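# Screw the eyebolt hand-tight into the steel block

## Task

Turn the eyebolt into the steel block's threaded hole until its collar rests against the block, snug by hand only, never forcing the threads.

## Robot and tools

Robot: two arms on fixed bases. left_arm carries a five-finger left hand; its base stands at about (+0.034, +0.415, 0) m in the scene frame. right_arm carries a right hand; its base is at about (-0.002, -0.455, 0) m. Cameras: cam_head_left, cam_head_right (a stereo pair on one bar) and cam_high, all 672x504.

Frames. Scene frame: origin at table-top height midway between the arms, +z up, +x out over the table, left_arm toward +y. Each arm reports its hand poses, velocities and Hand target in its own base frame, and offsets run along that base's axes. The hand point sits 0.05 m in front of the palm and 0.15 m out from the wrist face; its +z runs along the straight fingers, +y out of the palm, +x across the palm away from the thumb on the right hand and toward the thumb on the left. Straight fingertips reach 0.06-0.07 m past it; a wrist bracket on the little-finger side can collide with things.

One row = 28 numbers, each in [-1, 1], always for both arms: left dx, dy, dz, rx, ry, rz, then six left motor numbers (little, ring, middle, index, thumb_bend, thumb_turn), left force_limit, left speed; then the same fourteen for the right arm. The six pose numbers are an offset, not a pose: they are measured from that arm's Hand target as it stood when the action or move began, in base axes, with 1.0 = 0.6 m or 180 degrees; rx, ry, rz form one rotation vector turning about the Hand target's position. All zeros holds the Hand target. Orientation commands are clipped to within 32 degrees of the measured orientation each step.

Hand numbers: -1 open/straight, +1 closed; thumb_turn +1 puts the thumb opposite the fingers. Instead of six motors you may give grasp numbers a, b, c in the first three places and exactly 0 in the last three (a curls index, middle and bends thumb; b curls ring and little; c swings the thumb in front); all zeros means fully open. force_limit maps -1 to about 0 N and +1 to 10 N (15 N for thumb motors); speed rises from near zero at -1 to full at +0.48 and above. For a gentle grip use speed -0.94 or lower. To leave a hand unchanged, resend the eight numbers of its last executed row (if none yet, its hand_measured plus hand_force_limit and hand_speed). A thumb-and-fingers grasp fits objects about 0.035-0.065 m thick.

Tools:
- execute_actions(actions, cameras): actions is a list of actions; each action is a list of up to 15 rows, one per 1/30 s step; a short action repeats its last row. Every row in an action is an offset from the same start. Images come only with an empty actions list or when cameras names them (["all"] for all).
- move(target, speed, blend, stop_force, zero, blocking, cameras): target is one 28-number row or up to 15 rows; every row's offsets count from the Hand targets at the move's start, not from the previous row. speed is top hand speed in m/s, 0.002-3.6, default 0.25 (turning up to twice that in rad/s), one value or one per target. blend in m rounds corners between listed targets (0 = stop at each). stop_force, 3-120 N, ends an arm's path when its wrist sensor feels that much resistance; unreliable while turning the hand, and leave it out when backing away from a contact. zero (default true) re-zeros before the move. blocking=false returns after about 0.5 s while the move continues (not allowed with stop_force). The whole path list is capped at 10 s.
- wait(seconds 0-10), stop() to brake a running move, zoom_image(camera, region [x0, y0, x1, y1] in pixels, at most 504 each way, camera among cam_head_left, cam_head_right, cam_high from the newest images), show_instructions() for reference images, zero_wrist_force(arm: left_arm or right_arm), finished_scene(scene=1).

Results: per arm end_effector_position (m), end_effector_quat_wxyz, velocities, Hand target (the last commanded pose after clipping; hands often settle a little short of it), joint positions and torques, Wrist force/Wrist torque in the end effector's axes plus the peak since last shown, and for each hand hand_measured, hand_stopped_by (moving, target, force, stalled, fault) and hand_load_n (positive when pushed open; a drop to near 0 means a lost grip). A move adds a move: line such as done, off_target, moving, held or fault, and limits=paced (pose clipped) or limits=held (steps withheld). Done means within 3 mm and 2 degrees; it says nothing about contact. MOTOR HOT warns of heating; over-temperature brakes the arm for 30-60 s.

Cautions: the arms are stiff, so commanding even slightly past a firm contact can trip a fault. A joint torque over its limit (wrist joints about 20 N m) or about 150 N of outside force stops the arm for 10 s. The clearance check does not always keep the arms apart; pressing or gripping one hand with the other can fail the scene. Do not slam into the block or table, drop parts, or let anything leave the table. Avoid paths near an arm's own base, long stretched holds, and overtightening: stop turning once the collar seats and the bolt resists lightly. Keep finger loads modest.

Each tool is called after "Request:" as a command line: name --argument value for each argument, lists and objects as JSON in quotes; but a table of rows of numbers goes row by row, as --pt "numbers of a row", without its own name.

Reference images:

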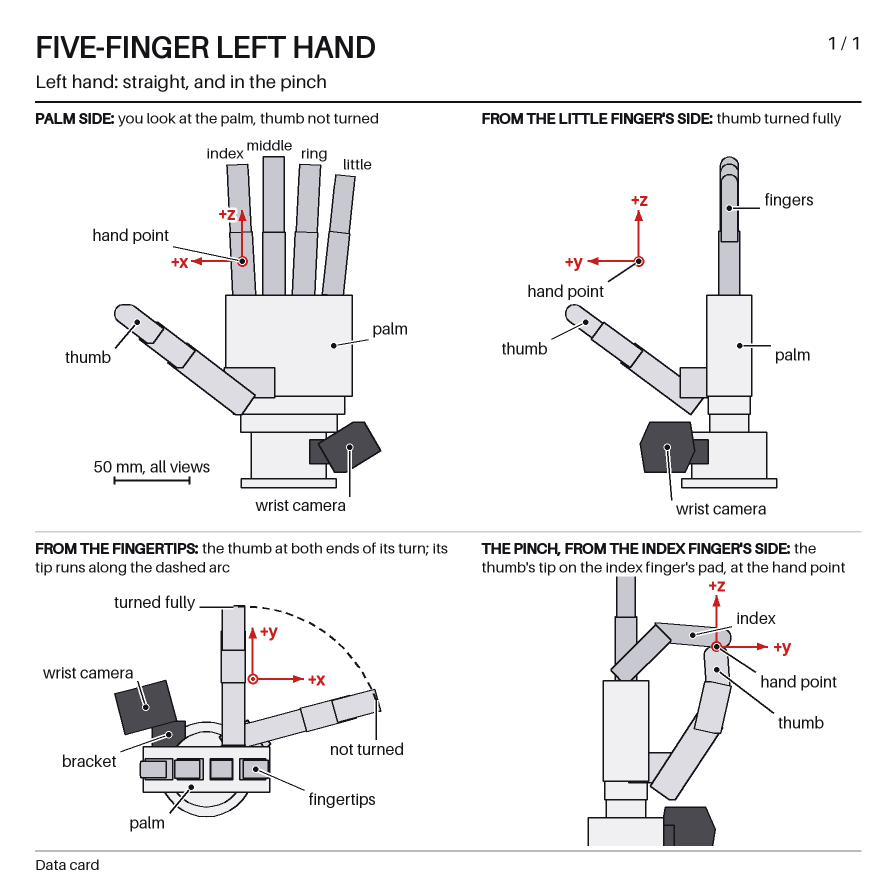

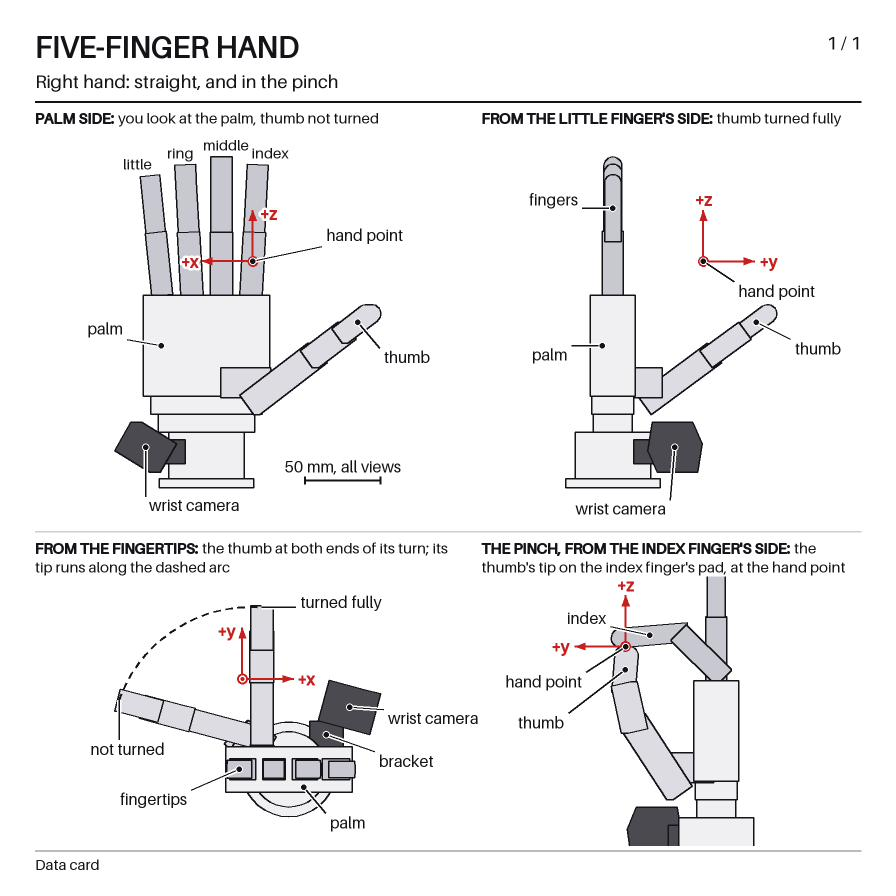

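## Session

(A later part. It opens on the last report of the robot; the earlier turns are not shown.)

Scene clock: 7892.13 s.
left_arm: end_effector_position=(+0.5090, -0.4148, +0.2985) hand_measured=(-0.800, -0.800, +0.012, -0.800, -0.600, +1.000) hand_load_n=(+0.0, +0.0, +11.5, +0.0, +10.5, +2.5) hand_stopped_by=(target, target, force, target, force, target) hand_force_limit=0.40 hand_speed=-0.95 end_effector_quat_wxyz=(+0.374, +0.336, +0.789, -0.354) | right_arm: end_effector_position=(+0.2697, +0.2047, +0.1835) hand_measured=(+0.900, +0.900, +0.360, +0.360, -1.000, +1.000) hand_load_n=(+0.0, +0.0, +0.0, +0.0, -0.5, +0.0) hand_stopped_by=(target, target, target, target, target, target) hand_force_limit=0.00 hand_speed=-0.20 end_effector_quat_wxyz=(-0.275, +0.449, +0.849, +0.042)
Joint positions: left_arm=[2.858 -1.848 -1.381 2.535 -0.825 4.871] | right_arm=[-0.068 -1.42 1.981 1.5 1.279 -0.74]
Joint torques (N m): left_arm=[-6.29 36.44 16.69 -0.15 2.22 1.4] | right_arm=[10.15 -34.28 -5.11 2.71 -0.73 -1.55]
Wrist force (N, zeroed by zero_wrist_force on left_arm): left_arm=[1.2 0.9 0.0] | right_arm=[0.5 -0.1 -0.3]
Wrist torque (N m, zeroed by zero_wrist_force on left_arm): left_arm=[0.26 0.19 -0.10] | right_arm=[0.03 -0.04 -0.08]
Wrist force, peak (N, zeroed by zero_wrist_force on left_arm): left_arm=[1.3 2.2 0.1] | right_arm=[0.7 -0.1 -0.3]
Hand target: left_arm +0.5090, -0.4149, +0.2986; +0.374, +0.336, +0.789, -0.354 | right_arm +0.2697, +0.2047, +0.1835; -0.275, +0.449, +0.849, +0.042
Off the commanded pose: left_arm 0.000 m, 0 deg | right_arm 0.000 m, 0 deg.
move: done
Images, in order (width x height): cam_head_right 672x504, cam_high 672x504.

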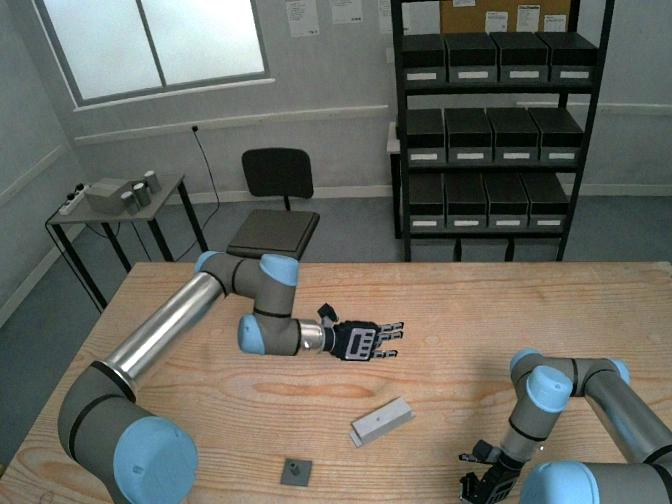

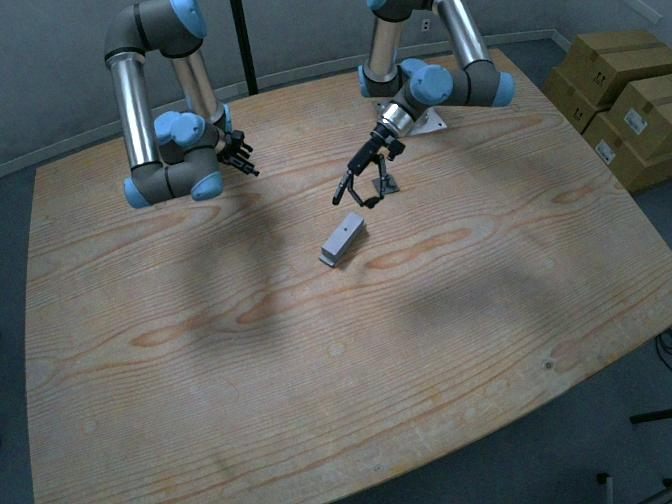

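Request:
move --target '[0,0,0,0,0,0.2222,-0.8,-0.8,0.5,-0.8,-0.1,1,0.4,-0.95,0,0,0,0,0,0,0.9,0.9,0.36,0.36,-1,1,0,-0.2]' --speed 0.2 --cameras '["cam_high", "cam_head_right"]'

Request:
zoom_image --camera "cam_high" --region '[350, 180, 390, 220]'

Scene clock: 7966.63 s.
left_arm: end_effector_position=(+0.5090, -0.4149, +0.2986) hand_measured=(-0.800, -0.800, +0.012, -0.800, -0.600, +1.000) hand_load_n=(+0.0, +0.0, +11.5, +0.0, +10.0, +3.0) hand_stopped_by=(target, target, force, target, force, target) hand_force_limit=0.40 hand_speed=-0.95 end_effector_quat_wxyz=(+0.472, +0.046, +0.856, -0.205) | right_arm: end_effector_position=(+0.2697, +0.2047, +0.1835) hand_measured=(+0.900, +0.900, +0.360, +0.360, -1.000, +1.000) hand_load_n=(+0.0, +0.0, +0.0, +0.0, +0.0, +0.0) hand_stopped_by=(target, target, target, target, target, target) hand_force_limit=0.00 hand_speed=-0.20 end_effector_quat_wxyz=(-0.275, +0.449, +0.849, +0.042)
Joint positions: left_arm=[2.555 -1.854 -1.345 2.707 -1.68 4.299] | right_arm=[-0.068 -1.42 1.981 1.5 1.279 -0.74]
Joint torques (N m): left_arm=[3.23 42.88 8.27 3.03 -1.49 -1.16] | right_arm=[9.73 -34.7 -6.57 2.64 -0.63 -1.6]
Wrist force (N, zeroed by zero_wrist_force on left_arm): left_arm=[0.8 0.5 0.4] | right_arm=[0.5 0.1 -0.4]
Wrist torque (N m, zeroed by zero_wrist_force on left_arm): left_arm=[0.16 0.24 0.02] | right_arm=[0.06 -0.04 -0.07]
Wrist force, peak (N, zeroed by zero_wrist_force on left_arm): left_arm=[0.8 3.1 -0.7] | right_arm=[0.7 -0.1 -0.4]
Hand target: left_arm +0.5090, -0.4149, +0.2986; +0.472, +0.046, +0.856, -0.205 | right_arm +0.2697, +0.2047, +0.1835; -0.275, +0.449, +0.849, +0.042
Off the commanded pose: left_arm 0.000 m, 0 deg | right_arm 0.000 m, 0 deg.
move: done
Images, in order (width x height): cam_head_right 672x504, cam_high 672x504.

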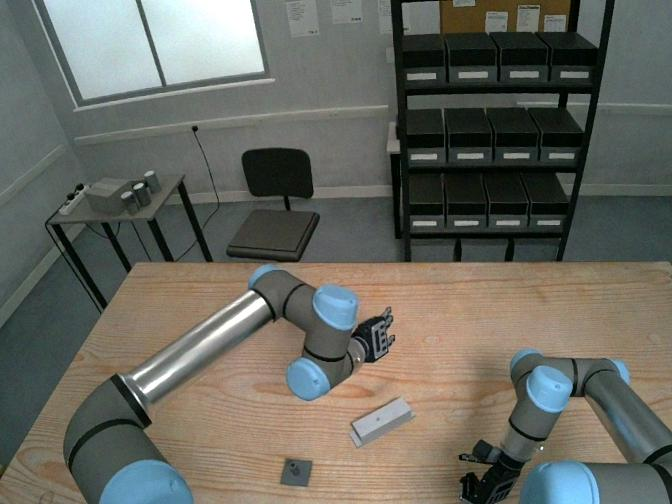

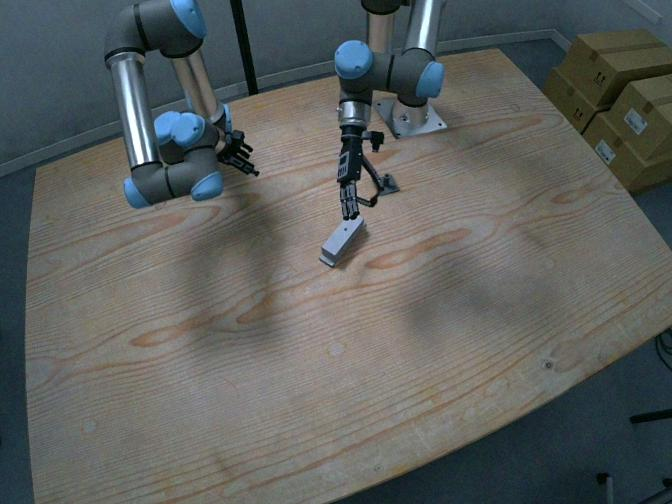

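Scaled by 12.600 from the camera's 672x504 image, which has a finer 960x720 frame.

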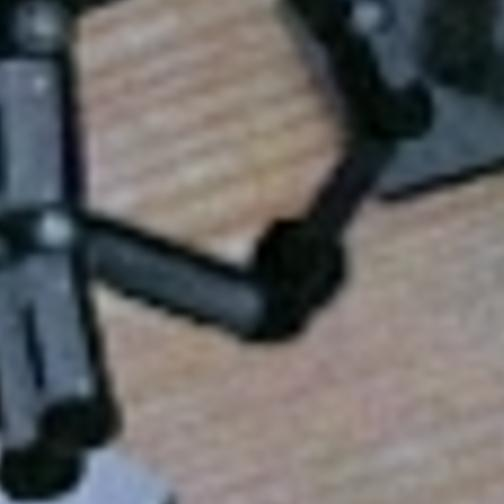

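Request:
move --target '[0.12,0,0.25,0,0,-0.2222,-0.8,-0.8,0.5,-0.8,-0.1,1,0.4,-0.95,0,0,0,0,0,0,0.9,0.9,0.36,0.36,-1,1,0,-0.2]' --speed 0.2 --cameras '["cam_high", "cam_head_right"]'

Scene clock: 8019.30 s.
left_arm: end_effector_position=(+0.5810, -0.4149, +0.4485) hand_measured=(-0.800, -0.800, +0.010, -0.800, -0.600, +1.000) hand_load_n=(+0.0, +0.0, +11.5, +0.0, +10.0, +2.5) hand_stopped_by=(target, target, force, target, force, target) hand_force_limit=0.40 hand_speed=-0.95 end_effector_quat_wxyz=(+0.374, +0.336, +0.789, -0.354) | right_arm: end_effector_position=(+0.2697, +0.2047, +0.1835) hand_measured=(+0.900, +0.900, +0.360, +0.360, -1.000, +1.000) hand_load_n=(+0.0, +0.0, +0.0, +0.0, +0.0, +0.5) hand_stopped_by=(target, target, target, target, target, target) hand_force_limit=0.00 hand_speed=-0.20 end_effector_quat_wxyz=(-0.275, +0.449, +0.849, +0.042)
Joint positions: left_arm=[2.898 -2.096 -0.64 2.017 -0.795 4.907] | right_arm=[-0.068 -1.42 1.981 1.5 1.279 -0.74]
Joint torques (N m): left_arm=[-3.06 43.01 28.81 -2.29 2.07 1.25] | right_arm=[10.31 -34.72 -6.25 2.56 -0.69 -1.51]
Wrist force (N, zeroed by zero_wrist_force on left_arm): left_arm=[1.3 0.6 0.5] | right_arm=[0.6 0.0 -0.2]
Wrist torque (N m, zeroed by zero_wrist_force on left_arm): left_arm=[0.17 0.18 -0.08] | right_arm=[0.03 -0.06 -0.07]
Wrist force, peak (N, zeroed by zero_wrist_force on left_arm): left_arm=[3.7 -2.8 -0.7] | right_arm=[0.6 -0.1 -0.6]
Hand target: left_arm +0.5810, -0.4149, +0.4486; +0.374, +0.336, +0.789, -0.354 | right_arm +0.2697, +0.2047, +0.1835; -0.275, +0.449, +0.849, +0.042
Off the commanded pose: left_arm 0.000 m, 0 deg | right_arm 0.000 m, 0 deg.
move: done
Images, in order (width x height): cam_head_right 672x504, cam_high 672x504.

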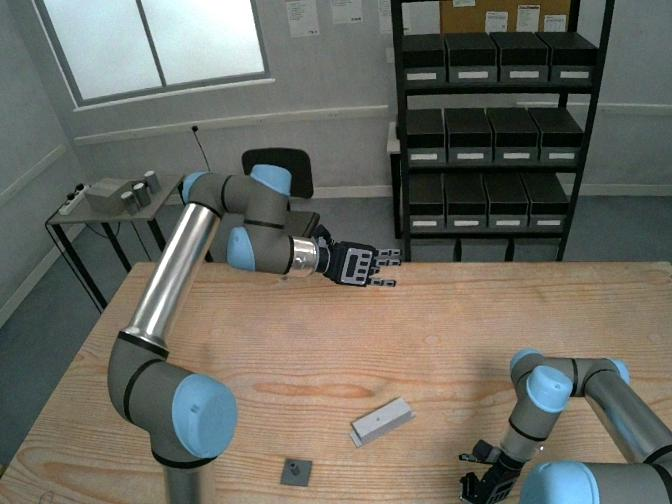

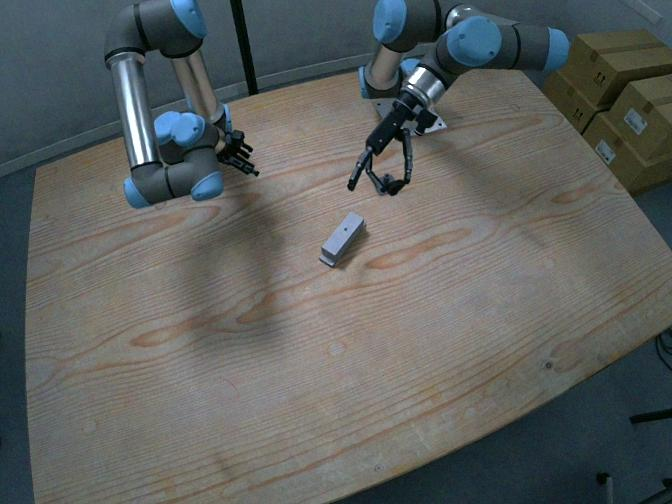

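Request:
zoom_image --camera "cam_high" --region '[370, 164, 414, 208]'

Request:
zoom_image --camera "cam_high" --region '[380, 174, 408, 202]'

Scaled by 11.455 from the camera's 672x504 image, which has a finer 960x720 frame.

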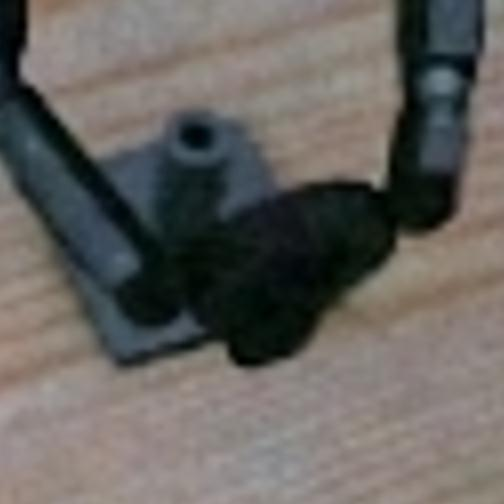

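Scaled by 18.000 from the camera's 672x504 image, which has a finer 960x720 frame.

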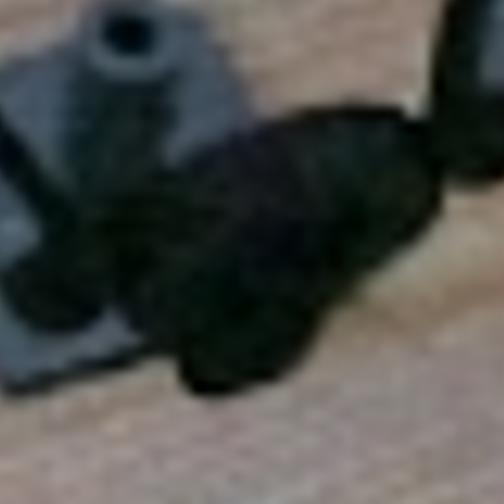

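Request:
move --target '[0,0,0,0.0014,-0.0556,0,-0.8,-0.8,0.5,-0.8,-0.1,1,0.4,-0.95,0,0,0,0,0,0,0.9,0.9,0.36,0.36,-1,1,0,-0.2]' --speed 0.2 --cameras '["cam_high"]'

Request:
zoom_image --camera "cam_high" --region '[380, 174, 408, 202]'

Request:
move --target '[0,0,0,0,0,0.2222,-0.8,-0.8,0.5,-0.8,-0.1,1,0.4,-0.95,0,0,0,0,0,0,0.9,0.9,0.36,0.36,-1,1,0,-0.2]' --speed 0.2 --cameras '["cam_high"]'

Request:
zoom_image --camera "cam_high" --region '[370, 164, 414, 208]'

Scene clock: 8101.13 s.
left_arm: end_effector_position=(+0.5809, -0.4149, +0.4486) hand_measured=(-0.800, -0.800, +0.010, -0.800, -0.600, +1.000) hand_load_n=(+0.0, +0.0, +11.5, +0.0, +10.0, +2.5) hand_stopped_by=(target, target, force, target, force, target) hand_force_limit=0.40 hand_speed=-0.95 end_effector_quat_wxyz=(+0.440, +0.366, +0.754, -0.322) | right_arm: end_effector_position=(+0.2697, +0.2047, +0.1835) hand_measured=(+0.900, +0.900, +0.360, +0.360, -1.000, +1.000) hand_load_n=(+0.0, +0.0, +0.5, +0.0, +0.0, +0.5) hand_stopped_by=(target, target, target, target, target, target) hand_force_limit=0.00 hand_speed=-0.20 end_effector_quat_wxyz=(-0.275, +0.449, +0.849, +0.042)
Joint positions: left_arm=[2.883 -1.967 -0.873 2.262 -0.835 4.947] | right_arm=[-0.068 -1.42 1.981 1.5 1.279 -0.74]
Joint torques (N m): left_arm=[8.63 30.2 17.11 2.41 1.5 1.17] | right_arm=[9.85 -34.15 -6.37 2.55 -0.67 -1.65]
Wrist force (N, zeroed by zero_wrist_force on left_arm): left_arm=[1.5 0.1 0.4] | right_arm=[0.5 -0.1 -0.2]
Wrist torque (N m, zeroed by zero_wrist_force on left_arm): left_arm=[0.19 0.20 -0.06] | right_arm=[0.02 -0.04 -0.08]
Wrist force, peak (N, zeroed by zero_wrist_force on left_arm): left_arm=[2.0 -0.1 0.2] | right_arm=[0.8 0.1 -0.4]
Hand target: left_arm +0.5810, -0.4149, +0.4486; +0.440, +0.366, +0.754, -0.322 | right_arm +0.2697, +0.2047, +0.1835; -0.275, +0.449, +0.849, +0.042
Off the commanded pose: left_arm 0.000 m, 0 deg | right_arm 0.000 m, 0 deg.
move: done
Images, in order (width x height): cam_high 672x504.

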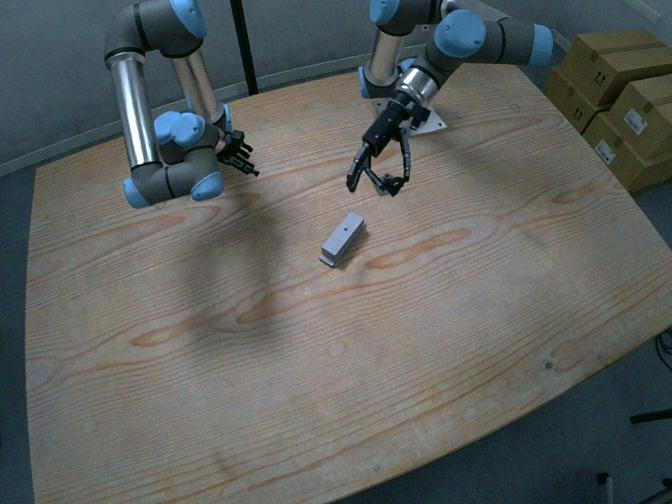

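Scaled by 18.000 from the camera's 672x504 image, which has a finer 960x720 frame.

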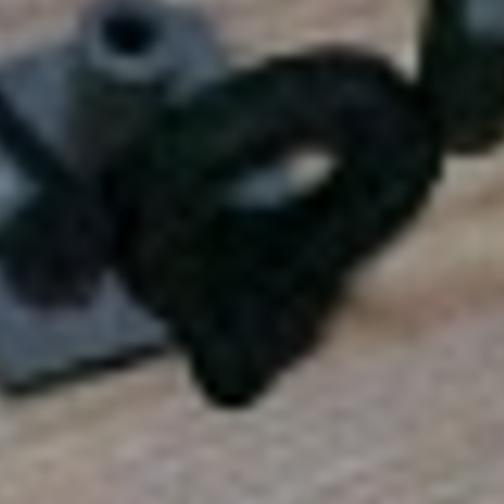

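Scene clock: 8103.37 s.
left_arm: end_effector_position=(+0.5810, -0.4149, +0.4485) hand_measured=(-0.800, -0.800, +0.010, -0.800, -0.600, +1.000) hand_load_n=(+0.0, +0.0, +11.5, +0.0, +10.0, +2.5) hand_stopped_by=(target, target, force, target, force, target) hand_force_limit=0.40 hand_speed=-0.95 end_effector_quat_wxyz=(+0.524, +0.087, +0.834, -0.152) end_effector_velocity=(+0.000, +0.001, +0.000) end_effector_angular_velocity=(+0.001, -0.001, +0.004) | right_arm: end_effector_position=(+0.2697, +0.2047, +0.1835) hand_measured=(+0.900, +0.900, +0.360, +0.360, -1.000, +1.000) hand_load_n=(+0.0, +0.0, +0.0, +0.0, +0.0, +0.5) hand_stopped_by=(target, target, target, target, target, target) hand_force_limit=0.00 hand_speed=-0.20 end_effector_quat_wxyz=(-0.275, +0.449, +0.849, +0.042)
Joint positions: left_arm=[2.583 -2.021 -0.774 2.372 -1.73 4.463] | right_arm=[-0.068 -1.42 1.981 1.5 1.279 -0.74]
Joint velocities: left_arm=[0 0 0 0 -0.005 0] | right_arm=[within noise]
Joint torques (N m): left_arm=[3.45 48.76 11.51 3.29 -1.31 -1.04] | right_arm=[10.04 -34.53 -5.94 2.43 -0.73 -1.54]
Wrist force (N, zeroed by zero_wrist_force on left_arm): left_arm=[1.7 0.5 0.5] | right_arm=[0.6 0.1 -0.5]
Wrist torque (N m, zeroed by zero_wrist_force on left_arm): left_arm=[0.22 0.14 0.08] | right_arm=[0.06 -0.05 -0.07]
Wrist force, peak (N, zeroed by zero_wrist_force on left_arm): left_arm=[2.2 0.1 0.1] | right_arm=[0.7 -0.2 -0.3]
Hand target: left_arm +0.5810, -0.4149, +0.4486; +0.524, +0.086, +0.834, -0.152 | right_arm +0.2697, +0.2047, +0.1835; -0.275, +0.449, +0.849, +0.042
Off the commanded pose: left_arm 0.000 m, 0 deg | right_arm 0.000 m, 0 deg.
move: done
Images, in order (width x height): cam_high 672x504.

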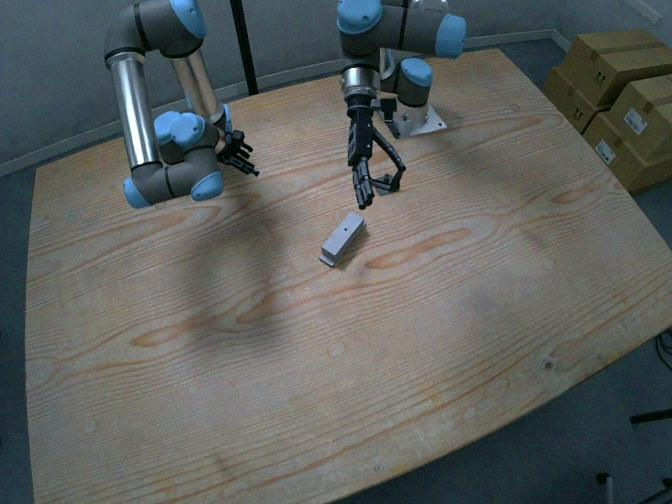

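Scaled by 11.455 from the camera's 672x504 image, which has a finer 960x720 frame.

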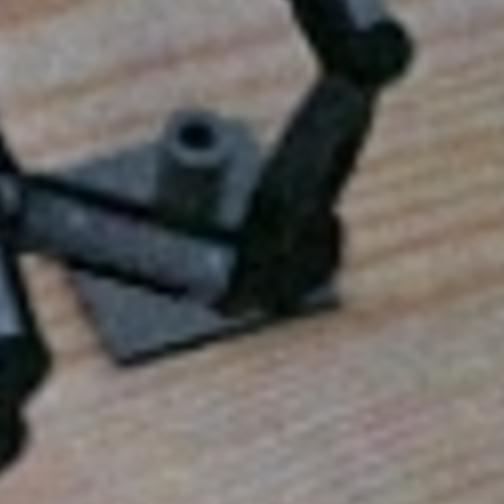

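Request:
move --target '[-0.3,0.09,-0.41,0,0,0.0556,-0.8,-0.8,0.5,-0.8,-0.1,1,0.4,-0.95,0,0,0,0,0,0,0.9,0.9,0.36,0.36,-1,1,0,-0.2]' --speed 0.2

Request:
move --target '[-0.1817,0.1727,-0.16,0,0,0,-0.8,-0.8,0.5,-0.8,-0.1,1,0.4,-0.95,0,0,0,0,0,0,0.9,0.9,0.36,0.36,-1,1,0,-0.2]' --speed 0.15 --cameras '["cam_high", "cam_head_right"]'

Request:
zoom_image --camera "cam_high" --region '[370, 150, 402, 182]'

Scene clock: 8126.33 s.
left_arm: end_effector_position=(+0.4010, -0.3609, +0.2027) hand_measured=(-0.800, -0.800, +0.010, -0.800, -0.600, +1.000) hand_load_n=(+0.0, +0.0, +11.5, +0.0, +10.0, +2.5) hand_stopped_by=(target, target, force, target, force, target) hand_force_limit=0.40 hand_speed=-0.95 end_effector_quat_wxyz=(+0.535, +0.014, +0.838, -0.105) | right_arm: end_effector_position=(+0.2697, +0.2047, +0.1835) hand_measured=(+0.900, +0.900, +0.360, +0.360, -1.000, +1.000) hand_load_n=(+0.0, +0.0, +0.0, +0.0, +0.0, +0.0) hand_stopped_by=(target, target, target, target, target, target) hand_force_limit=0.00 hand_speed=-0.20 end_effector_quat_wxyz=(-0.275, +0.449, +0.849, +0.042)
Joint positions: left_arm=[2.359 -1.746 -1.791 3.053 -2.088 4.279] | right_arm=[-0.068 -1.42 1.981 1.5 1.279 -0.74]
Joint torques (N m): left_arm=[0.62 16.17 10.67 1.56 -1.69 -0.59] | right_arm=[9.81 -34.74 -5.78 2.56 -0.79 -1.48]
Wrist force (N, zeroed by zero_wrist_force on left_arm): left_arm=[1.5 -0.3 0.8] | right_arm=[0.4 0.1 -0.2]
Wrist torque (N m, zeroed by zero_wrist_force on left_arm): left_arm=[0.11 0.19 0.08] | right_arm=[0.05 -0.04 -0.08]
Wrist force, peak (N, zeroed by zero_wrist_force on left_arm): left_arm=[3.4 0.7 0.5] | right_arm=[0.7 0.0 -0.6]
Hand target: left_arm +0.4010, -0.3609, +0.2026; +0.535, +0.013, +0.838, -0.105 | right_arm +0.2697, +0.2047, +0.1835; -0.275, +0.449, +0.849, +0.042
Off the commanded pose: left_arm 0.000 m, 0 deg | right_arm 0.000 m, 0 deg.
move: done

Scene clock: 8128.00 s.
left_arm: end_effector_position=(+0.2920, -0.2574, +0.1067) hand_measured=(-0.800, -0.800, +0.010, -0.800, -0.600, +1.000) hand_load_n=(+0.0, +0.0, +11.5, +0.0, +10.0, +3.0) hand_stopped_by=(target, target, force, target, force, target) hand_force_limit=0.40 hand_speed=-0.95 end_effector_quat_wxyz=(+0.535, +0.013, +0.838, -0.105) | right_arm: end_effector_position=(+0.2697, +0.2047, +0.1835) hand_measured=(+0.900, +0.900, +0.360, +0.360, -1.000, +1.000) hand_load_n=(+0.0, +0.5, +0.5, +0.0, +0.0, +0.5) hand_stopped_by=(target, target, target, target, target, target) hand_force_limit=0.00 hand_speed=-0.20 end_effector_quat_wxyz=(-0.275, +0.449, +0.849, +0.042)
Joint positions: left_arm=[2.345 -1.545 -2.301 3.357 -2.101 4.271] | right_arm=[-0.068 -1.42 1.981 1.5 1.279 -0.74]
Joint torques (N m): left_arm=[8.16 9.01 8.73 0.12 0.86 1.24] | right_arm=[10.59 -33.97 -6.32 2.58 -0.72 -1.59]
Wrist force (N, zeroed by zero_wrist_force on left_arm): left_arm=[2.0 0.5 0.6] | right_arm=[0.5 -0.1 -0.2]
Wrist torque (N m, zeroed by zero_wrist_force on left_arm): left_arm=[0.28 0.09 0.08] | right_arm=[0.02 -0.06 -0.07]
Wrist force, peak (N, zeroed by zero_wrist_force on left_arm): left_arm=[2.9 1.6 -0.1] | right_arm=[0.7 -0.1 -0.3]
Hand target: left_arm +0.2919, -0.2573, +0.1066; +0.535, +0.013, +0.838, -0.105 | right_arm +0.2697, +0.2047, +0.1835; -0.275, +0.449, +0.849, +0.042
Off the commanded pose: left_arm 0.000 m, 0 deg | right_arm 0.000 m, 0 deg.
move: done
Images, in order (width x height): cam_head_right 672x504, cam_high 672x504.

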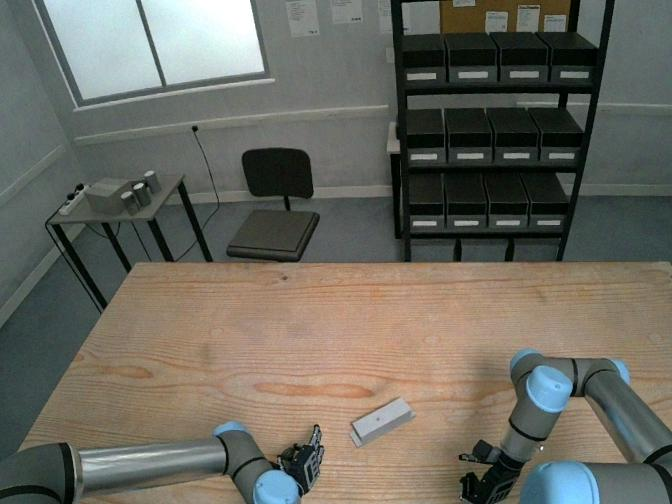

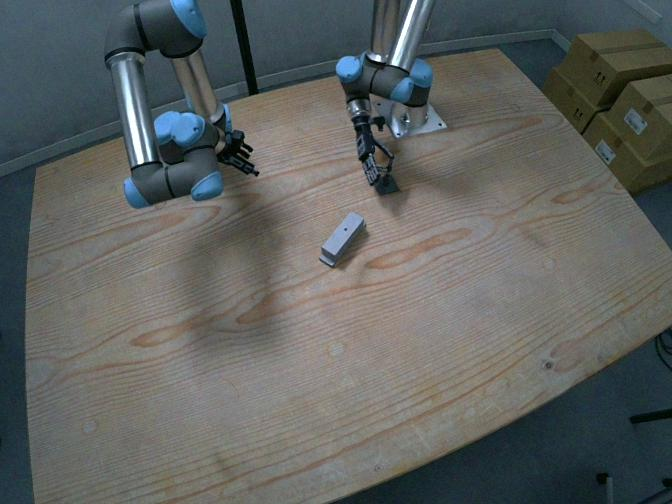

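Scaled by 15.750 from the camera's 672x504 image, which has a finer 960x720 frame.

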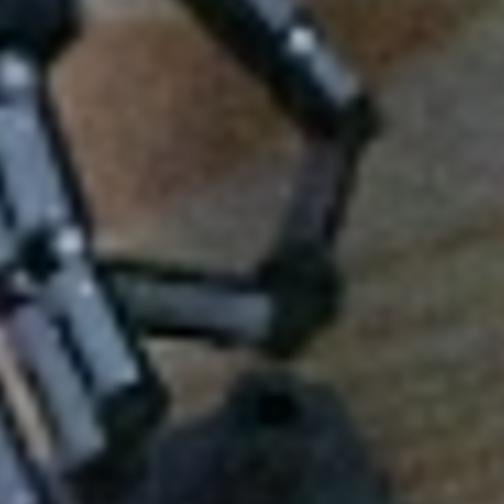

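Request:
move --target '[0,0,-0.0467,0,0,0,-0.8,-0.8,0.5,-0.8,-0.1,1,0.4,-0.95,0,0,0,0,0,0,0.9,0.9,0.36,0.36,-1,1,0,-0.2]' --speed 0.008 --stop_force 3

Scene clock: 8142.17 s.
left_arm: end_effector_position=(+0.2919, -0.2573, +0.0848) hand_measured=(-0.800, -0.800, +0.010, -0.800, -0.600, +1.000) hand_load_n=(+0.0, +0.0, +11.0, +0.0, +11.0, -0.5) hand_stopped_by=(target, target, force, target, force, target) hand_force_limit=0.40 hand_speed=-0.95 end_effector_quat_wxyz=(+0.535, +0.013, +0.838, -0.105) | right_arm: end_effector_position=(+0.2697, +0.2047, +0.1835) hand_measured=(+0.900, +0.900, +0.360, +0.360, -1.000, +1.000) hand_load_n=(+0.5, +0.0, +0.0, +0.0, +0.0, +0.5) hand_stopped_by=(target, target, target, target, target, target) hand_force_limit=0.00 hand_speed=-0.20 end_effector_quat_wxyz=(-0.275, +0.449, +0.849, +0.042)
Joint positions: left_arm=[2.345 -1.592 -2.329 3.432 -2.101 4.271] | right_arm=[-0.068 -1.42 1.981 1.5 1.279 -0.74]
Joint torques (N m): left_arm=[8.36 23.84 27.21 -1.23 1.06 -0.8] | right_arm=[10.48 -34.57 -5.9 2.57 -0.69 -1.59]
Wrist force (N, zeroed by zero_wrist_force on left_arm): left_arm=[0.8 0.8 -0.9] | right_arm=[0.5 0.0 -0.2]
Wrist torque (N m, zeroed by zero_wrist_force on left_arm): left_arm=[0.22 0.15 0.10] | right_arm=[0.04 -0.04 -0.07]
Wrist force, peak (N, zeroed by zero_wrist_force on left_arm): left_arm=[-1.6 0.0 -2.2] | right_arm=[0.6 -0.1 -0.5]
Hand target: left_arm +0.2919, -0.2573, +0.0848; +0.535, +0.013, +0.838, -0.105 (not the last commanded pose) | right_arm +0.2697, +0.2047, +0.1835; -0.275, +0.449, +0.849, +0.042
Off the commanded pose: left_arm 0.006 m, 0 deg | right_arm 0.000 m, 0 deg.
move: contact (left_arm)

Request:
move --target '[0.0033,0,0.0083,0,0,0,-0.8,-0.8,0.5,-0.8,-0.1,1,0.4,-0.95,0,0,0,0,0,0,0.9,0.9,0.36,0.36,-1,1,0,-0.2]' --speed 0.03

Request:
move --target '[0,0,-0.02,0,0,0,-0.8,-0.8,0.5,-0.8,-0.1,1,0.4,-0.95,0,0,0,0,0,0,0.9,0.9,0.36,0.36,-1,1,0,-0.2]' --speed 0.008 --stop_force 3

Request:
move --target '[-0.0033,-0.0033,0.0083,0,0,0,-0.8,-0.8,0.5,-0.8,-0.1,1,0.4,-0.95,0,0,0,0,0,0,0.9,0.9,0.36,0.36,-1,1,0,-0.2]' --speed 0.03

Request:
move --target '[0,0,-0.02,0,0,0,-0.8,-0.8,0.5,-0.8,-0.1,1,0.4,-0.95,0,0,0,0,0,0,0.9,0.9,0.36,0.36,-1,1,0,-0.2]' --speed 0.008 --stop_force 3

Request:
move --target '[0,0.0067,0.0083,0,0,0,-0.8,-0.8,0.5,-0.8,-0.1,1,0.4,-0.95,0,0,0,0,0,0,0.9,0.9,0.36,0.36,-1,1,0,-0.2]' --speed 0.03

Request:
move --target '[0,0,-0.02,0,0,0,-0.8,-0.8,0.5,-0.8,-0.1,1,0.4,-0.95,0,0,0,0,0,0,0.9,0.9,0.36,0.36,-1,1,0,-0.2]' --speed 0.008 --stop_force 3

Scene clock: 8163.73 s.
left_arm: end_effector_position=(+0.2940, -0.2573, +0.0899) hand_measured=(-0.800, -0.800, +0.010, -0.800, -0.600, +1.000) hand_load_n=(+0.0, +0.0, +12.0, +0.0, +10.0, +3.0) hand_stopped_by=(target, target, force, target, force, target) hand_force_limit=0.40 hand_speed=-0.95 end_effector_quat_wxyz=(+0.535, +0.013, +0.838, -0.105) | right_arm: end_effector_position=(+0.2697, +0.2047, +0.1835) hand_measured=(+0.900, +0.900, +0.360, +0.360, -1.000, +1.000) hand_load_n=(+0.0, +0.0, +0.0, +0.0, +0.0, +0.0) hand_stopped_by=(target, target, target, target, target, target) hand_force_limit=0.00 hand_speed=-0.20 end_effector_quat_wxyz=(-0.275, +0.449, +0.849, +0.042)
Joint positions: left_arm=[2.351 -1.581 -2.322 3.416 -2.096 4.275] | right_arm=[-0.068 -1.42 1.981 1.5 1.279 -0.74]
Joint torques (N m): left_arm=[-1.76 7.62 16.06 2.12 -0.43 0.3] | right_arm=[10.23 -34.4 -6.74 2.49 -0.58 -1.44]
Wrist force (N, zeroed by zero_wrist_force on left_arm): left_arm=[1.6 0.3 0.3] | right_arm=[0.3 -0.2 -0.2]
Wrist torque (N m, zeroed by zero_wrist_force on left_arm): left_arm=[0.25 0.15 0.07] | right_arm=[0.00 -0.02 -0.09]
Wrist force, peak (N, zeroed by zero_wrist_force on left_arm): left_arm=[2.0 0.7 0.2] | right_arm=[0.7 -0.1 -0.3]
Hand target: left_arm +0.2939, -0.2573, +0.0898; +0.535, +0.013, +0.838, -0.105 | right_arm +0.2697, +0.2047, +0.1835; -0.275, +0.449, +0.849, +0.042
Off the commanded pose: left_arm 0.000 m, 0 deg | right_arm 0.000 m, 0 deg.
move: done

Scene clock: 8165.40 s.
left_arm: end_effector_position=(+0.2939, -0.2573, +0.0851) hand_measured=(-0.800, -0.800, +0.010, -0.800, -0.600, +1.000) hand_load_n=(+0.0, -0.5, +11.0, +0.0, +11.0, +1.5) hand_stopped_by=(target, target, force, target, force, target) hand_force_limit=0.40 hand_speed=-0.95 end_effector_quat_wxyz=(+0.535, +0.013, +0.838, -0.105) | right_arm: end_effector_position=(+0.2697, +0.2047, +0.1835) hand_measured=(+0.900, +0.900, +0.360, +0.360, -1.000, +1.000) hand_load_n=(+0.0, +0.0, +0.0, +0.5, +0.0, +0.0) hand_stopped_by=(target, target, target, target, target, target) hand_force_limit=0.00 hand_speed=-0.20 end_effector_quat_wxyz=(-0.275, +0.449, +0.849, +0.042)
Joint positions: left_arm=[2.351 -1.592 -2.328 3.433 -2.096 4.275] | right_arm=[-0.068 -1.42 1.981 1.5 1.279 -0.74]
Joint torques (N m): left_arm=[-8.84 22.01 27.91 -1.69 0.72 -1.07] | right_arm=[10.59 -34.67 -5.35 2.43 -0.81 -1.62]
Wrist force (N, zeroed by zero_wrist_force on left_arm): left_arm=[1.2 0.6 -0.4] | right_arm=[0.5 0.0 -0.3]
Wrist torque (N m, zeroed by zero_wrist_force on left_arm): left_arm=[0.25 0.13 0.09] | right_arm=[0.03 -0.05 -0.08]
Wrist force, peak (N, zeroed by zero_wrist_force on left_arm): left_arm=[-1.7 0.0 -2.3] | right_arm=[0.7 -0.2 -0.4]
Hand target: left_arm +0.2939, -0.2573, +0.0851; +0.535, +0.013, +0.838, -0.105 (not the last commanded pose) | right_arm +0.2697, +0.2047, +0.1835; -0.275, +0.449, +0.849, +0.042
Off the commanded pose: left_arm 0.007 m, 0 deg | right_arm 0.000 m, 0 deg.
move: contact (left_arm)

Scene clock: 8166.13 s.
left_arm: end_effector_position=(+0.2919, -0.2593, +0.0902) hand_measured=(-0.800, -0.800, +0.010, -0.800, -0.600, +1.000) hand_load_n=(+0.0, +0.0, +12.0, +0.0, +10.0, +2.5) hand_stopped_by=(target, target, force, target, force, target) hand_force_limit=0.40 hand_speed=-0.95 end_effector_quat_wxyz=(+0.535, +0.013, +0.838, -0.105) | right_arm: end_effector_position=(+0.2697, +0.2047, +0.1835) hand_measured=(+0.900, +0.900, +0.360, +0.360, -1.000, +1.000) hand_load_n=(+0.5, +0.0, +0.0, +0.0, +0.0, +0.5) hand_stopped_by=(target, target, target, target, target, target) hand_force_limit=0.00 hand_speed=-0.20 end_effector_quat_wxyz=(-0.275, +0.449, +0.849, +0.042)
Joint positions: left_arm=[2.339 -1.585 -2.317 3.412 -2.106 4.268] | right_arm=[-0.068 -1.42 1.981 1.5 1.279 -0.74]
Joint torques (N m): left_arm=[7.6 10.65 14.26 2.4 0.71 -0.26] | right_arm=[10.35 -34.49 -5.91 2.48 -0.62 -1.54]
Wrist force (N, zeroed by zero_wrist_force on left_arm): left_arm=[1.7 0.6 0.4] | right_arm=[0.6 0.1 -0.1]
Wrist torque (N m, zeroed by zero_wrist_force on left_arm): left_arm=[0.29 0.13 0.07] | right_arm=[0.04 -0.06 -0.07]
Wrist force, peak (N, zeroed by zero_wrist_force on left_arm): left_arm=[2.0 0.6 0.3] | right_arm=[0.6 0.0 -0.2]
Hand target: left_arm +0.2920, -0.2592, +0.0901; +0.535, +0.013, +0.838, -0.105 | right_arm +0.2697, +0.2047, +0.1835; -0.275, +0.449, +0.849, +0.042
Off the commanded pose: left_arm 0.000 m, 0 deg | right_arm 0.000 m, 0 deg.
move: done

Scene clock: 8167.87 s.
left_arm: end_effector_position=(+0.2920, -0.2592, +0.0849) hand_measured=(-0.800, -0.800, +0.010, -0.800, -0.600, +1.000) hand_load_n=(+0.0, +0.0, +11.0, +0.0, +10.5, +1.0) hand_stopped_by=(target, target, force, target, force, target) hand_force_limit=0.40 hand_speed=-0.95 end_effector_quat_wxyz=(+0.535, +0.013, +0.838, -0.105) | right_arm: end_effector_position=(+0.2697, +0.2047, +0.1835) hand_measured=(+0.900, +0.900, +0.360, +0.360, -1.000, +1.000) hand_load_n=(+0.0, +0.0, +0.0, +0.0, +0.0, +0.5) hand_stopped_by=(target, target, target, target, target, target) hand_force_limit=0.00 hand_speed=-0.20 end_effector_quat_wxyz=(-0.275, +0.449, +0.849, +0.042)
Joint positions: left_arm=[2.339 -1.597 -2.324 3.431 -2.106 4.268] | right_arm=[-0.068 -1.42 1.981 1.5 1.279 -0.74]
Joint torques (N m): left_arm=[8.02 24.19 28.37 -1.57 0.94 1.14] | right_arm=[10.58 -33.89 -5.8 2.61 -0.64 -1.65]
Wrist force (N, zeroed by zero_wrist_force on left_arm): left_arm=[1.1 0.6 -0.2] | right_arm=[0.5 0.0 -0.3]
Wrist torque (N m, zeroed by zero_wrist_force on left_arm): left_arm=[0.24 0.14 0.09] | right_arm=[0.04 -0.05 -0.08]
Wrist force, peak (N, zeroed by zero_wrist_force on left_arm): left_arm=[-1.8 0.3 -2.2] | right_arm=[0.8 0.0 -0.3]
Hand target: left_arm +0.2920, -0.2592, +0.0849; +0.535, +0.013, +0.838, -0.105 (not the last commanded pose) | right_arm +0.2697, +0.2047, +0.1835; -0.275, +0.449, +0.849, +0.042
Off the commanded pose: left_arm 0.007 m, 0 deg | right_arm 0.000 m, 0 deg.
move: contact (left_arm)

Scene clock: 8168.60 s.
left_arm: end_effector_position=(+0.2919, -0.2551, +0.0899) hand_measured=(-0.800, -0.800, +0.010, -0.800, -0.600, +1.000) hand_load_n=(+0.0, +0.0, +11.5, +0.0, +10.0, +2.5) hand_stopped_by=(target, target, force, target, force, target) hand_force_limit=0.40 hand_speed=-0.95 end_effector_quat_wxyz=(+0.535, +0.013, +0.838, -0.105) | right_arm: end_effector_position=(+0.2697, +0.2047, +0.1835) hand_measured=(+0.900, +0.900, +0.360, +0.360, -1.000, +1.000) hand_load_n=(+0.0, +0.0, +0.0, +0.0, +0.0, +0.0) hand_stopped_by=(target, target, target, target, target, target) hand_force_limit=0.00 hand_speed=-0.20 end_effector_quat_wxyz=(-0.275, +0.449, +0.849, +0.042)
Joint positions: left_arm=[2.351 -1.574 -2.329 3.416 -2.096 4.275] | right_arm=[-0.068 -1.42 1.981 1.5 1.279 -0.74]
Joint torques (N m): left_arm=[-7.62 7.93 11.5 2.09 -1.7 -0.36] | right_arm=[10.31 -34.46 -6.27 2.5 -0.67 -1.58]
Wrist force (N, zeroed by zero_wrist_force on left_arm): left_arm=[2.0 0.5 0.3] | right_arm=[0.6 -0.3 -0.1]
Wrist torque (N m, zeroed by zero_wrist_force on left_arm): left_arm=[0.28 0.10 0.08] | right_arm=[-0.01 -0.07 -0.07]
Wrist force, peak (N, zeroed by zero_wrist_force on left_arm): left_arm=[2.2 0.1 0.1] | right_arm=[0.7 0.1 -0.4]
Hand target: left_arm +0.2920, -0.2552, +0.0899; +0.535, +0.013, +0.838, -0.105 | right_arm +0.2697, +0.2047, +0.1835; -0.275, +0.449, +0.849, +0.042
Off the commanded pose: left_arm 0.000 m, 0 deg | right_arm 0.000 m, 0 deg.
move: done

Scene clock: 8171.37 s.
left_arm: end_effector_position=(+0.2920, -0.2552, +0.0779) hand_measured=(-0.800, -0.800, +0.010, -0.800, -0.600, +1.000) hand_load_n=(+0.0, +0.0, +11.5, +0.0, +10.5, +2.5) hand_stopped_by=(target, target, force, target, force, target) hand_force_limit=0.40 hand_speed=-0.95 end_effector_quat_wxyz=(+0.535, +0.013, +0.838, -0.105) | right_arm: end_effector_position=(+0.2697, +0.2047, +0.1835) hand_measured=(+0.900, +0.900, +0.360, +0.360, -1.000, +1.000) hand_load_n=(+0.0, +0.0, +0.0, +0.0, +0.0, +0.5) hand_stopped_by=(target, target, target, target, target, target) hand_force_limit=0.00 hand_speed=-0.20 end_effector_quat_wxyz=(-0.275, +0.449, +0.849, +0.042)
Joint positions: left_arm=[2.351 -1.602 -2.344 3.459 -2.096 4.275] | right_arm=[-0.068 -1.42 1.981 1.5 1.279 -0.74]
Joint torques (N m): left_arm=[-8.95 23.09 24.29 -1.74 -2.17 -0.32] | right_arm=[10.47 -34.04 -5.84 2.4 -0.79 -1.53]
Wrist force (N, zeroed by zero_wrist_force on left_arm): left_arm=[1.8 0.5 0.3] | right_arm=[0.4 -0.1 -0.2]
Wrist torque (N m, zeroed by zero_wrist_force on left_arm): left_arm=[0.28 0.10 0.08] | right_arm=[0.02 -0.03 -0.08]
Wrist force, peak (N, zeroed by zero_wrist_force on left_arm): left_arm=[2.0 0.5 0.5] | right_arm=[0.7 0.1 -0.3]
Hand target: left_arm +0.2920, -0.2552, +0.0779; +0.535, +0.013, +0.838, -0.105 | right_arm +0.2697, +0.2047, +0.1835; -0.275, +0.449, +0.849, +0.042
Off the commanded pose: left_arm 0.000 m, 0 deg | right_arm 0.000 m, 0 deg.
move: done

Request:
move --target '[0,0,-0.0167,0,0,0,-0.8,-0.8,0.5,-0.8,-0.1,1,0.4,-0.95,0,0,0,0,0,0,0.9,0.9,0.36,0.36,-1,1,0,-0.2]' --speed 0.01 --stop_force 4 --cameras '["cam_high"]'

Request:
zoom_image --camera "cam_high" --region '[370, 150, 402, 182]'

Scene clock: 8187.13 s.
left_arm: end_effector_position=(+0.2920, -0.2552, +0.0703) hand_measured=(-0.800, -0.800, +0.010, -0.800, -0.600, +1.000) hand_load_n=(+0.0, +0.0, +10.5, +0.0, +10.5, +1.5) hand_stopped_by=(target, target, force, target, force, target) hand_force_limit=0.40 hand_speed=-0.95 end_effector_quat_wxyz=(+0.535, +0.013, +0.838, -0.105) | right_arm: end_effector_position=(+0.2697, +0.2047, +0.1835) hand_measured=(+0.900, +0.900, +0.360, +0.360, -1.000, +1.000) hand_load_n=(+0.0, +0.0, +0.0, +0.0, +0.0, +0.5) hand_stopped_by=(target, target, target, target, target, target) hand_force_limit=0.00 hand_speed=-0.20 end_effector_quat_wxyz=(-0.275, +0.449, +0.849, +0.042)
Joint positions: left_arm=[2.351 -1.62 -2.352 3.486 -2.096 4.275] | right_arm=[-0.068 -1.42 1.981 1.5 1.279 -0.74]
Joint torques (N m): left_arm=[-6.57 23.92 27.16 0.74 -0.6 0.55] | right_arm=[10.47 -35.1 -6.27 2.46 -0.7 -1.68]
Wrist force (N, zeroed by zero_wrist_force on left_arm): left_arm=[0.7 0.3 -0.6] | right_arm=[0.4 0.1 -0.3]
Wrist torque (N m, zeroed by zero_wrist_force on left_arm): left_arm=[0.19 0.14 0.09] | right_arm=[0.05 -0.03 -0.08]
Wrist force, peak (N, zeroed by zero_wrist_force on left_arm): left_arm=[-3.4 -1.7 -4.7] | right_arm=[0.7 0.0 -0.3]
Hand target: left_arm +0.2920, -0.2552, +0.0703; +0.535, +0.013, +0.838, -0.105 (not the last commanded pose) | right_arm +0.2697, +0.2047, +0.1835; -0.275, +0.449, +0.849, +0.042
Off the commanded pose: left_arm 0.002 m, 0 deg | right_arm 0.000 m, 0 deg.
move: contact (left_arm)
Images, in order (width x height): cam_high 672x504.

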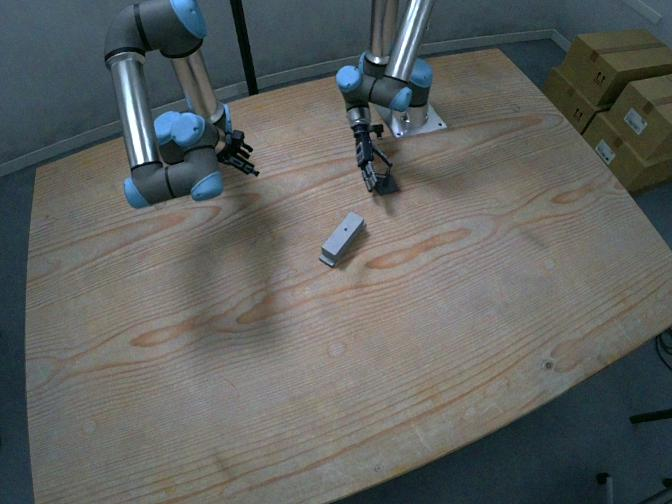

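Scaled by 15.750 from the camera's 672x504 image, which has a finer 960x720 frame.

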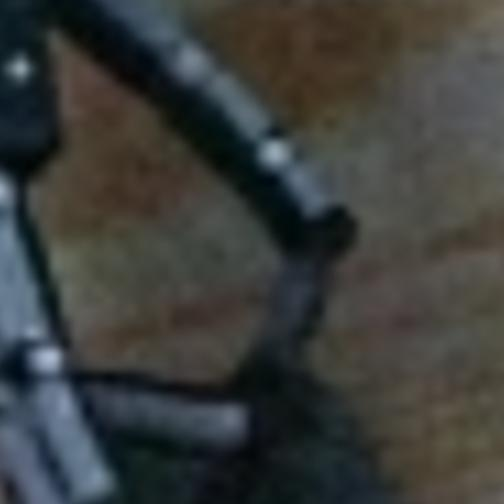

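Request:
execute_actions --actions '[[[0,0,0,0,0,0,-0.8,-0.8,-0.15,-0.8,-1,1,0.4,-0.93,0,0,0,0,0,0,0.9,0.9,0.36,0.36,-1,1,0,-0.2]],[[0,0,0,0,0,0,-0.8,-0.8,-0.15,-0.8,-1,1,0.4,-0.93,0,0,0,0,0,0,0.9,0.9,0.36,0.36,-1,1,0,-0.2]],[[0,0,0,0,0,0,-0.8,-0.8,-0.15,-0.8,-1,1,0.4,-0.93,0,0,0,0,0,0,0.9,0.9,0.36,0.36,-1,1,0,-0.2]],[[0,0,0,0,0,0,-0.8,-0.8,-0.15,-0.8,-1,1,0.4,-0.93,0,0,0,0,0,0,0.9,0.9,0.36,0.36,-1,1,0,-0.2]],[[0,0,0,0,0,0,-0.8,-0.8,-0.8,-0.8,-1,1,0.4,-0.5,0,0,0,0,0,0,0.9,0.9,0.36,0.36,-1,1,0,-0.2]],[[0,0,0,0,0,0,-0.8,-0.8,-0.8,-0.8,-1,1,0.4,-0.5,0,0,0,0,0,0,0.9,0.9,0.36,0.36,-1,1,0,-0.2]],[[0,0,0,0,0,0,-0.8,-0.8,-0.8,-0.8,-1,1,0.4,-0.5,0,0,0,0,0,0,0.9,0.9,0.36,0.36,-1,1,0,-0.2]],[[0,0,0,0,0,0,-0.8,-0.8,-0.8,-0.8,-1,1,0.4,-0.5,0,0,0,0,0,0,0.9,0.9,0.36,0.36,-1,1,0,-0.2]]]' --cameras '["cam_high"]'

Request:
zoom_image --camera "cam_high" --region '[370, 150, 402, 182]'

Scene clock: 8222.67 s.
left_arm: end_effector_position=(+0.2920, -0.2552, +0.0703) hand_measured=(-0.800, -0.800, -0.800, -0.800, -1.000, +1.000) hand_load_n=(+0.0, +0.0, +0.0, +0.0, +0.0, +0.0) hand_stopped_by=(target, target, target, target, target, target) hand_force_limit=0.40 hand_speed=-0.50 end_effector_quat_wxyz=(+0.535, +0.013, +0.838, -0.105) | right_arm: end_effector_position=(+0.2697, +0.2047, +0.1835) hand_measured=(+0.900, +0.900, +0.360, +0.360, -1.000, +1.000) hand_load_n=(+0.0, +0.0, +0.0, +0.5, -0.5, +0.5) hand_stopped_by=(target, target, target, target, target, target) hand_force_limit=0.00 hand_speed=-0.20 end_effector_quat_wxyz=(-0.275, +0.449, +0.849, +0.042)
Joint positions: left_arm=[2.351 -1.62 -2.352 3.486 -2.096 4.275] | right_arm=[-0.068 -1.42 1.981 1.5 1.279 -0.74]
Joint torques (N m): left_arm=[-6.87 11.37 24.5 2.46 -1.24 0.57] | right_arm=[10.14 -34.48 -6.02 2.41 -0.69 -1.52]
Wrist force (N, zeroed by zero_wrist_force on left_arm): left_arm=[0.8 0.5 0.3] | right_arm=[0.3 0.0 -0.2]
Wrist torque (N m, zeroed by zero_wrist_force on left_arm): left_arm=[0.27 0.16 0.06] | right_arm=[0.03 -0.02 -0.08]
Wrist force, peak (N, zeroed by zero_wrist_force on left_arm): left_arm=[-0.5 0.5 -2.2] | right_arm=[0.6 -0.2 -0.3]
Hand target: left_arm +0.2920, -0.2552, +0.0703; +0.535, +0.013, +0.838, -0.105 | right_arm +0.2697, +0.2047, +0.1835; -0.275, +0.449, +0.849, +0.042
Off the commanded pose: left_arm 0.000 m, 0 deg | right_arm 0.000 m, 0 deg.
Step readings (end_effector_position of left_arm | right_arm):
0: (+0.2920, -0.2552, +0.0703) | (+0.2697, +0.2047, +0.1835)
1: (+0.2920, -0.2552, +0.0703) | (+0.2697, +0.2047, +0.1835)
2: (+0.2920, -0.2552, +0.0703) | (+0.2697, +0.2047, +0.1835)
4: (+0.2920, -0.2552, +0.0703) | (+0.2697, +0.2047, +0.1835)
8: (+0.2920, -0.2552, +0.0703) | (+0.2697, +0.2047, +0.1835)
15: (+0.2920, -0.2552, +0.0703) | (+0.2697, +0.2047, +0.1835)
16: (+0.2920, -0.2552, +0.0703) | (+0.2697, +0.2047, +0.1835)
17: (+0.2920, -0.2552, +0.0703) | (+0.2697, +0.2047, +0.1835)
19: (+0.2920, -0.2552, +0.0703) | (+0.2697, +0.2047, +0.1835)
23: (+0.2920, -0.2552, +0.0703) | (+0.2697, +0.2047, +0.1835)
30: (+0.2920, -0.2552, +0.0703) | (+0.2697, +0.2047, +0.1835)
31: (+0.2920, -0.2552, +0.0703) | (+0.2697, +0.2047, +0.1835)
32: (+0.2920, -0.2552, +0.0703) | (+0.2697, +0.2047, +0.1835)
34: (+0.2920, -0.2552, +0.0703) | (+0.2697, +0.2047, +0.1835)
38: (+0.2920, -0.2552, +0.0703) | (+0.2697, +0.2047, +0.1835)
45: (+0.2920, -0.2552, +0.0703) | (+0.2697, +0.2047, +0.1835)
46: (+0.2920, -0.2552, +0.0703) | (+0.2697, +0.2047, +0.1835)
47: (+0.2920, -0.2552, +0.0703) | (+0.2697, +0.2047, +0.1835)
49: (+0.2920, -0.2552, +0.0703) | (+0.2697, +0.2047, +0.1835)
53: (+0.2920, -0.2552, +0.0703) | (+0.2697, +0.2047, +0.1835)
60: (+0.2920, -0.2552, +0.0703) | (+0.2697, +0.2047, +0.1835)
61: (+0.2920, -0.2552, +0.0703) | (+0.2697, +0.2047, +0.1835)
62: (+0.2920, -0.2552, +0.0703) | (+0.2697, +0.2047, +0.1835)
64: (+0.2920, -0.2552, +0.0703) | (+0.2697, +0.2047, +0.1835)
68: (+0.2920, -0.2552, +0.0703) | (+0.2697, +0.2047, +0.1835)
75: (+0.2920, -0.2552, +0.0703) | (+0.2697, +0.2047, +0.1835)
76: (+0.2920, -0.2552, +0.0703) | (+0.2697, +0.2047, +0.1835)
77: (+0.2920, -0.2552, +0.0703) | (+0.2697, +0.2047, +0.1835)
79: (+0.2920, -0.2552, +0.0703) | (+0.2697, +0.2047, +0.1835)
83: (+0.2920, -0.2552, +0.0703) | (+0.2697, +0.2047, +0.1835)
90: (+0.2920, -0.2552, +0.0703) | (+0.2697, +0.2047, +0.1835)
91: (+0.2920, -0.2552, +0.0703) | (+0.2697, +0.2047, +0.1835)
92: (+0.2920, -0.2552, +0.0703) | (+0.2697, +0.2047, +0.1835)
94: (+0.2920, -0.2552, +0.0703) | (+0.2697, +0.2047, +0.1835)
98: (+0.2920, -0.2552, +0.0703) | (+0.2697, +0.2047, +0.1835)
105: (+0.2920, -0.2552, +0.0703) | (+0.2697, +0.2047, +0.1835)
106: (+0.2920, -0.2552, +0.0703) | (+0.2697, +0.2047, +0.1835)
107: (+0.2920, -0.2552, +0.0703) | (+0.2697, +0.2047, +0.1835)
109: (+0.2920, -0.2552, +0.0703) | (+0.2697, +0.2047, +0.1835)
113: (+0.2920, -0.2552, +0.0703) | (+0.2697, +0.2047, +0.1835)
120: (+0.2920, -0.2552, +0.0703) | (+0.2697, +0.2047, +0.1835)
Images, in order (width x height): cam_high 672x504.

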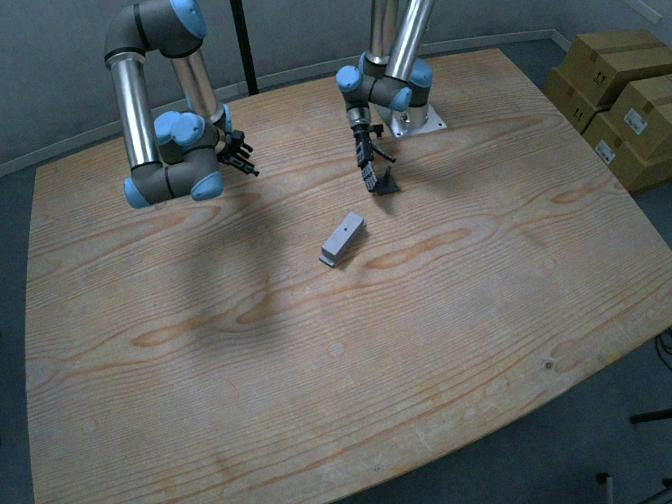

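Scaled by 15.750 from the camera's 672x504 image, which has a finer 960x720 frame.

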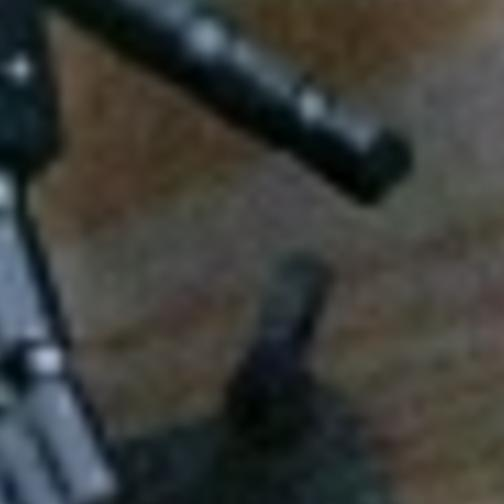

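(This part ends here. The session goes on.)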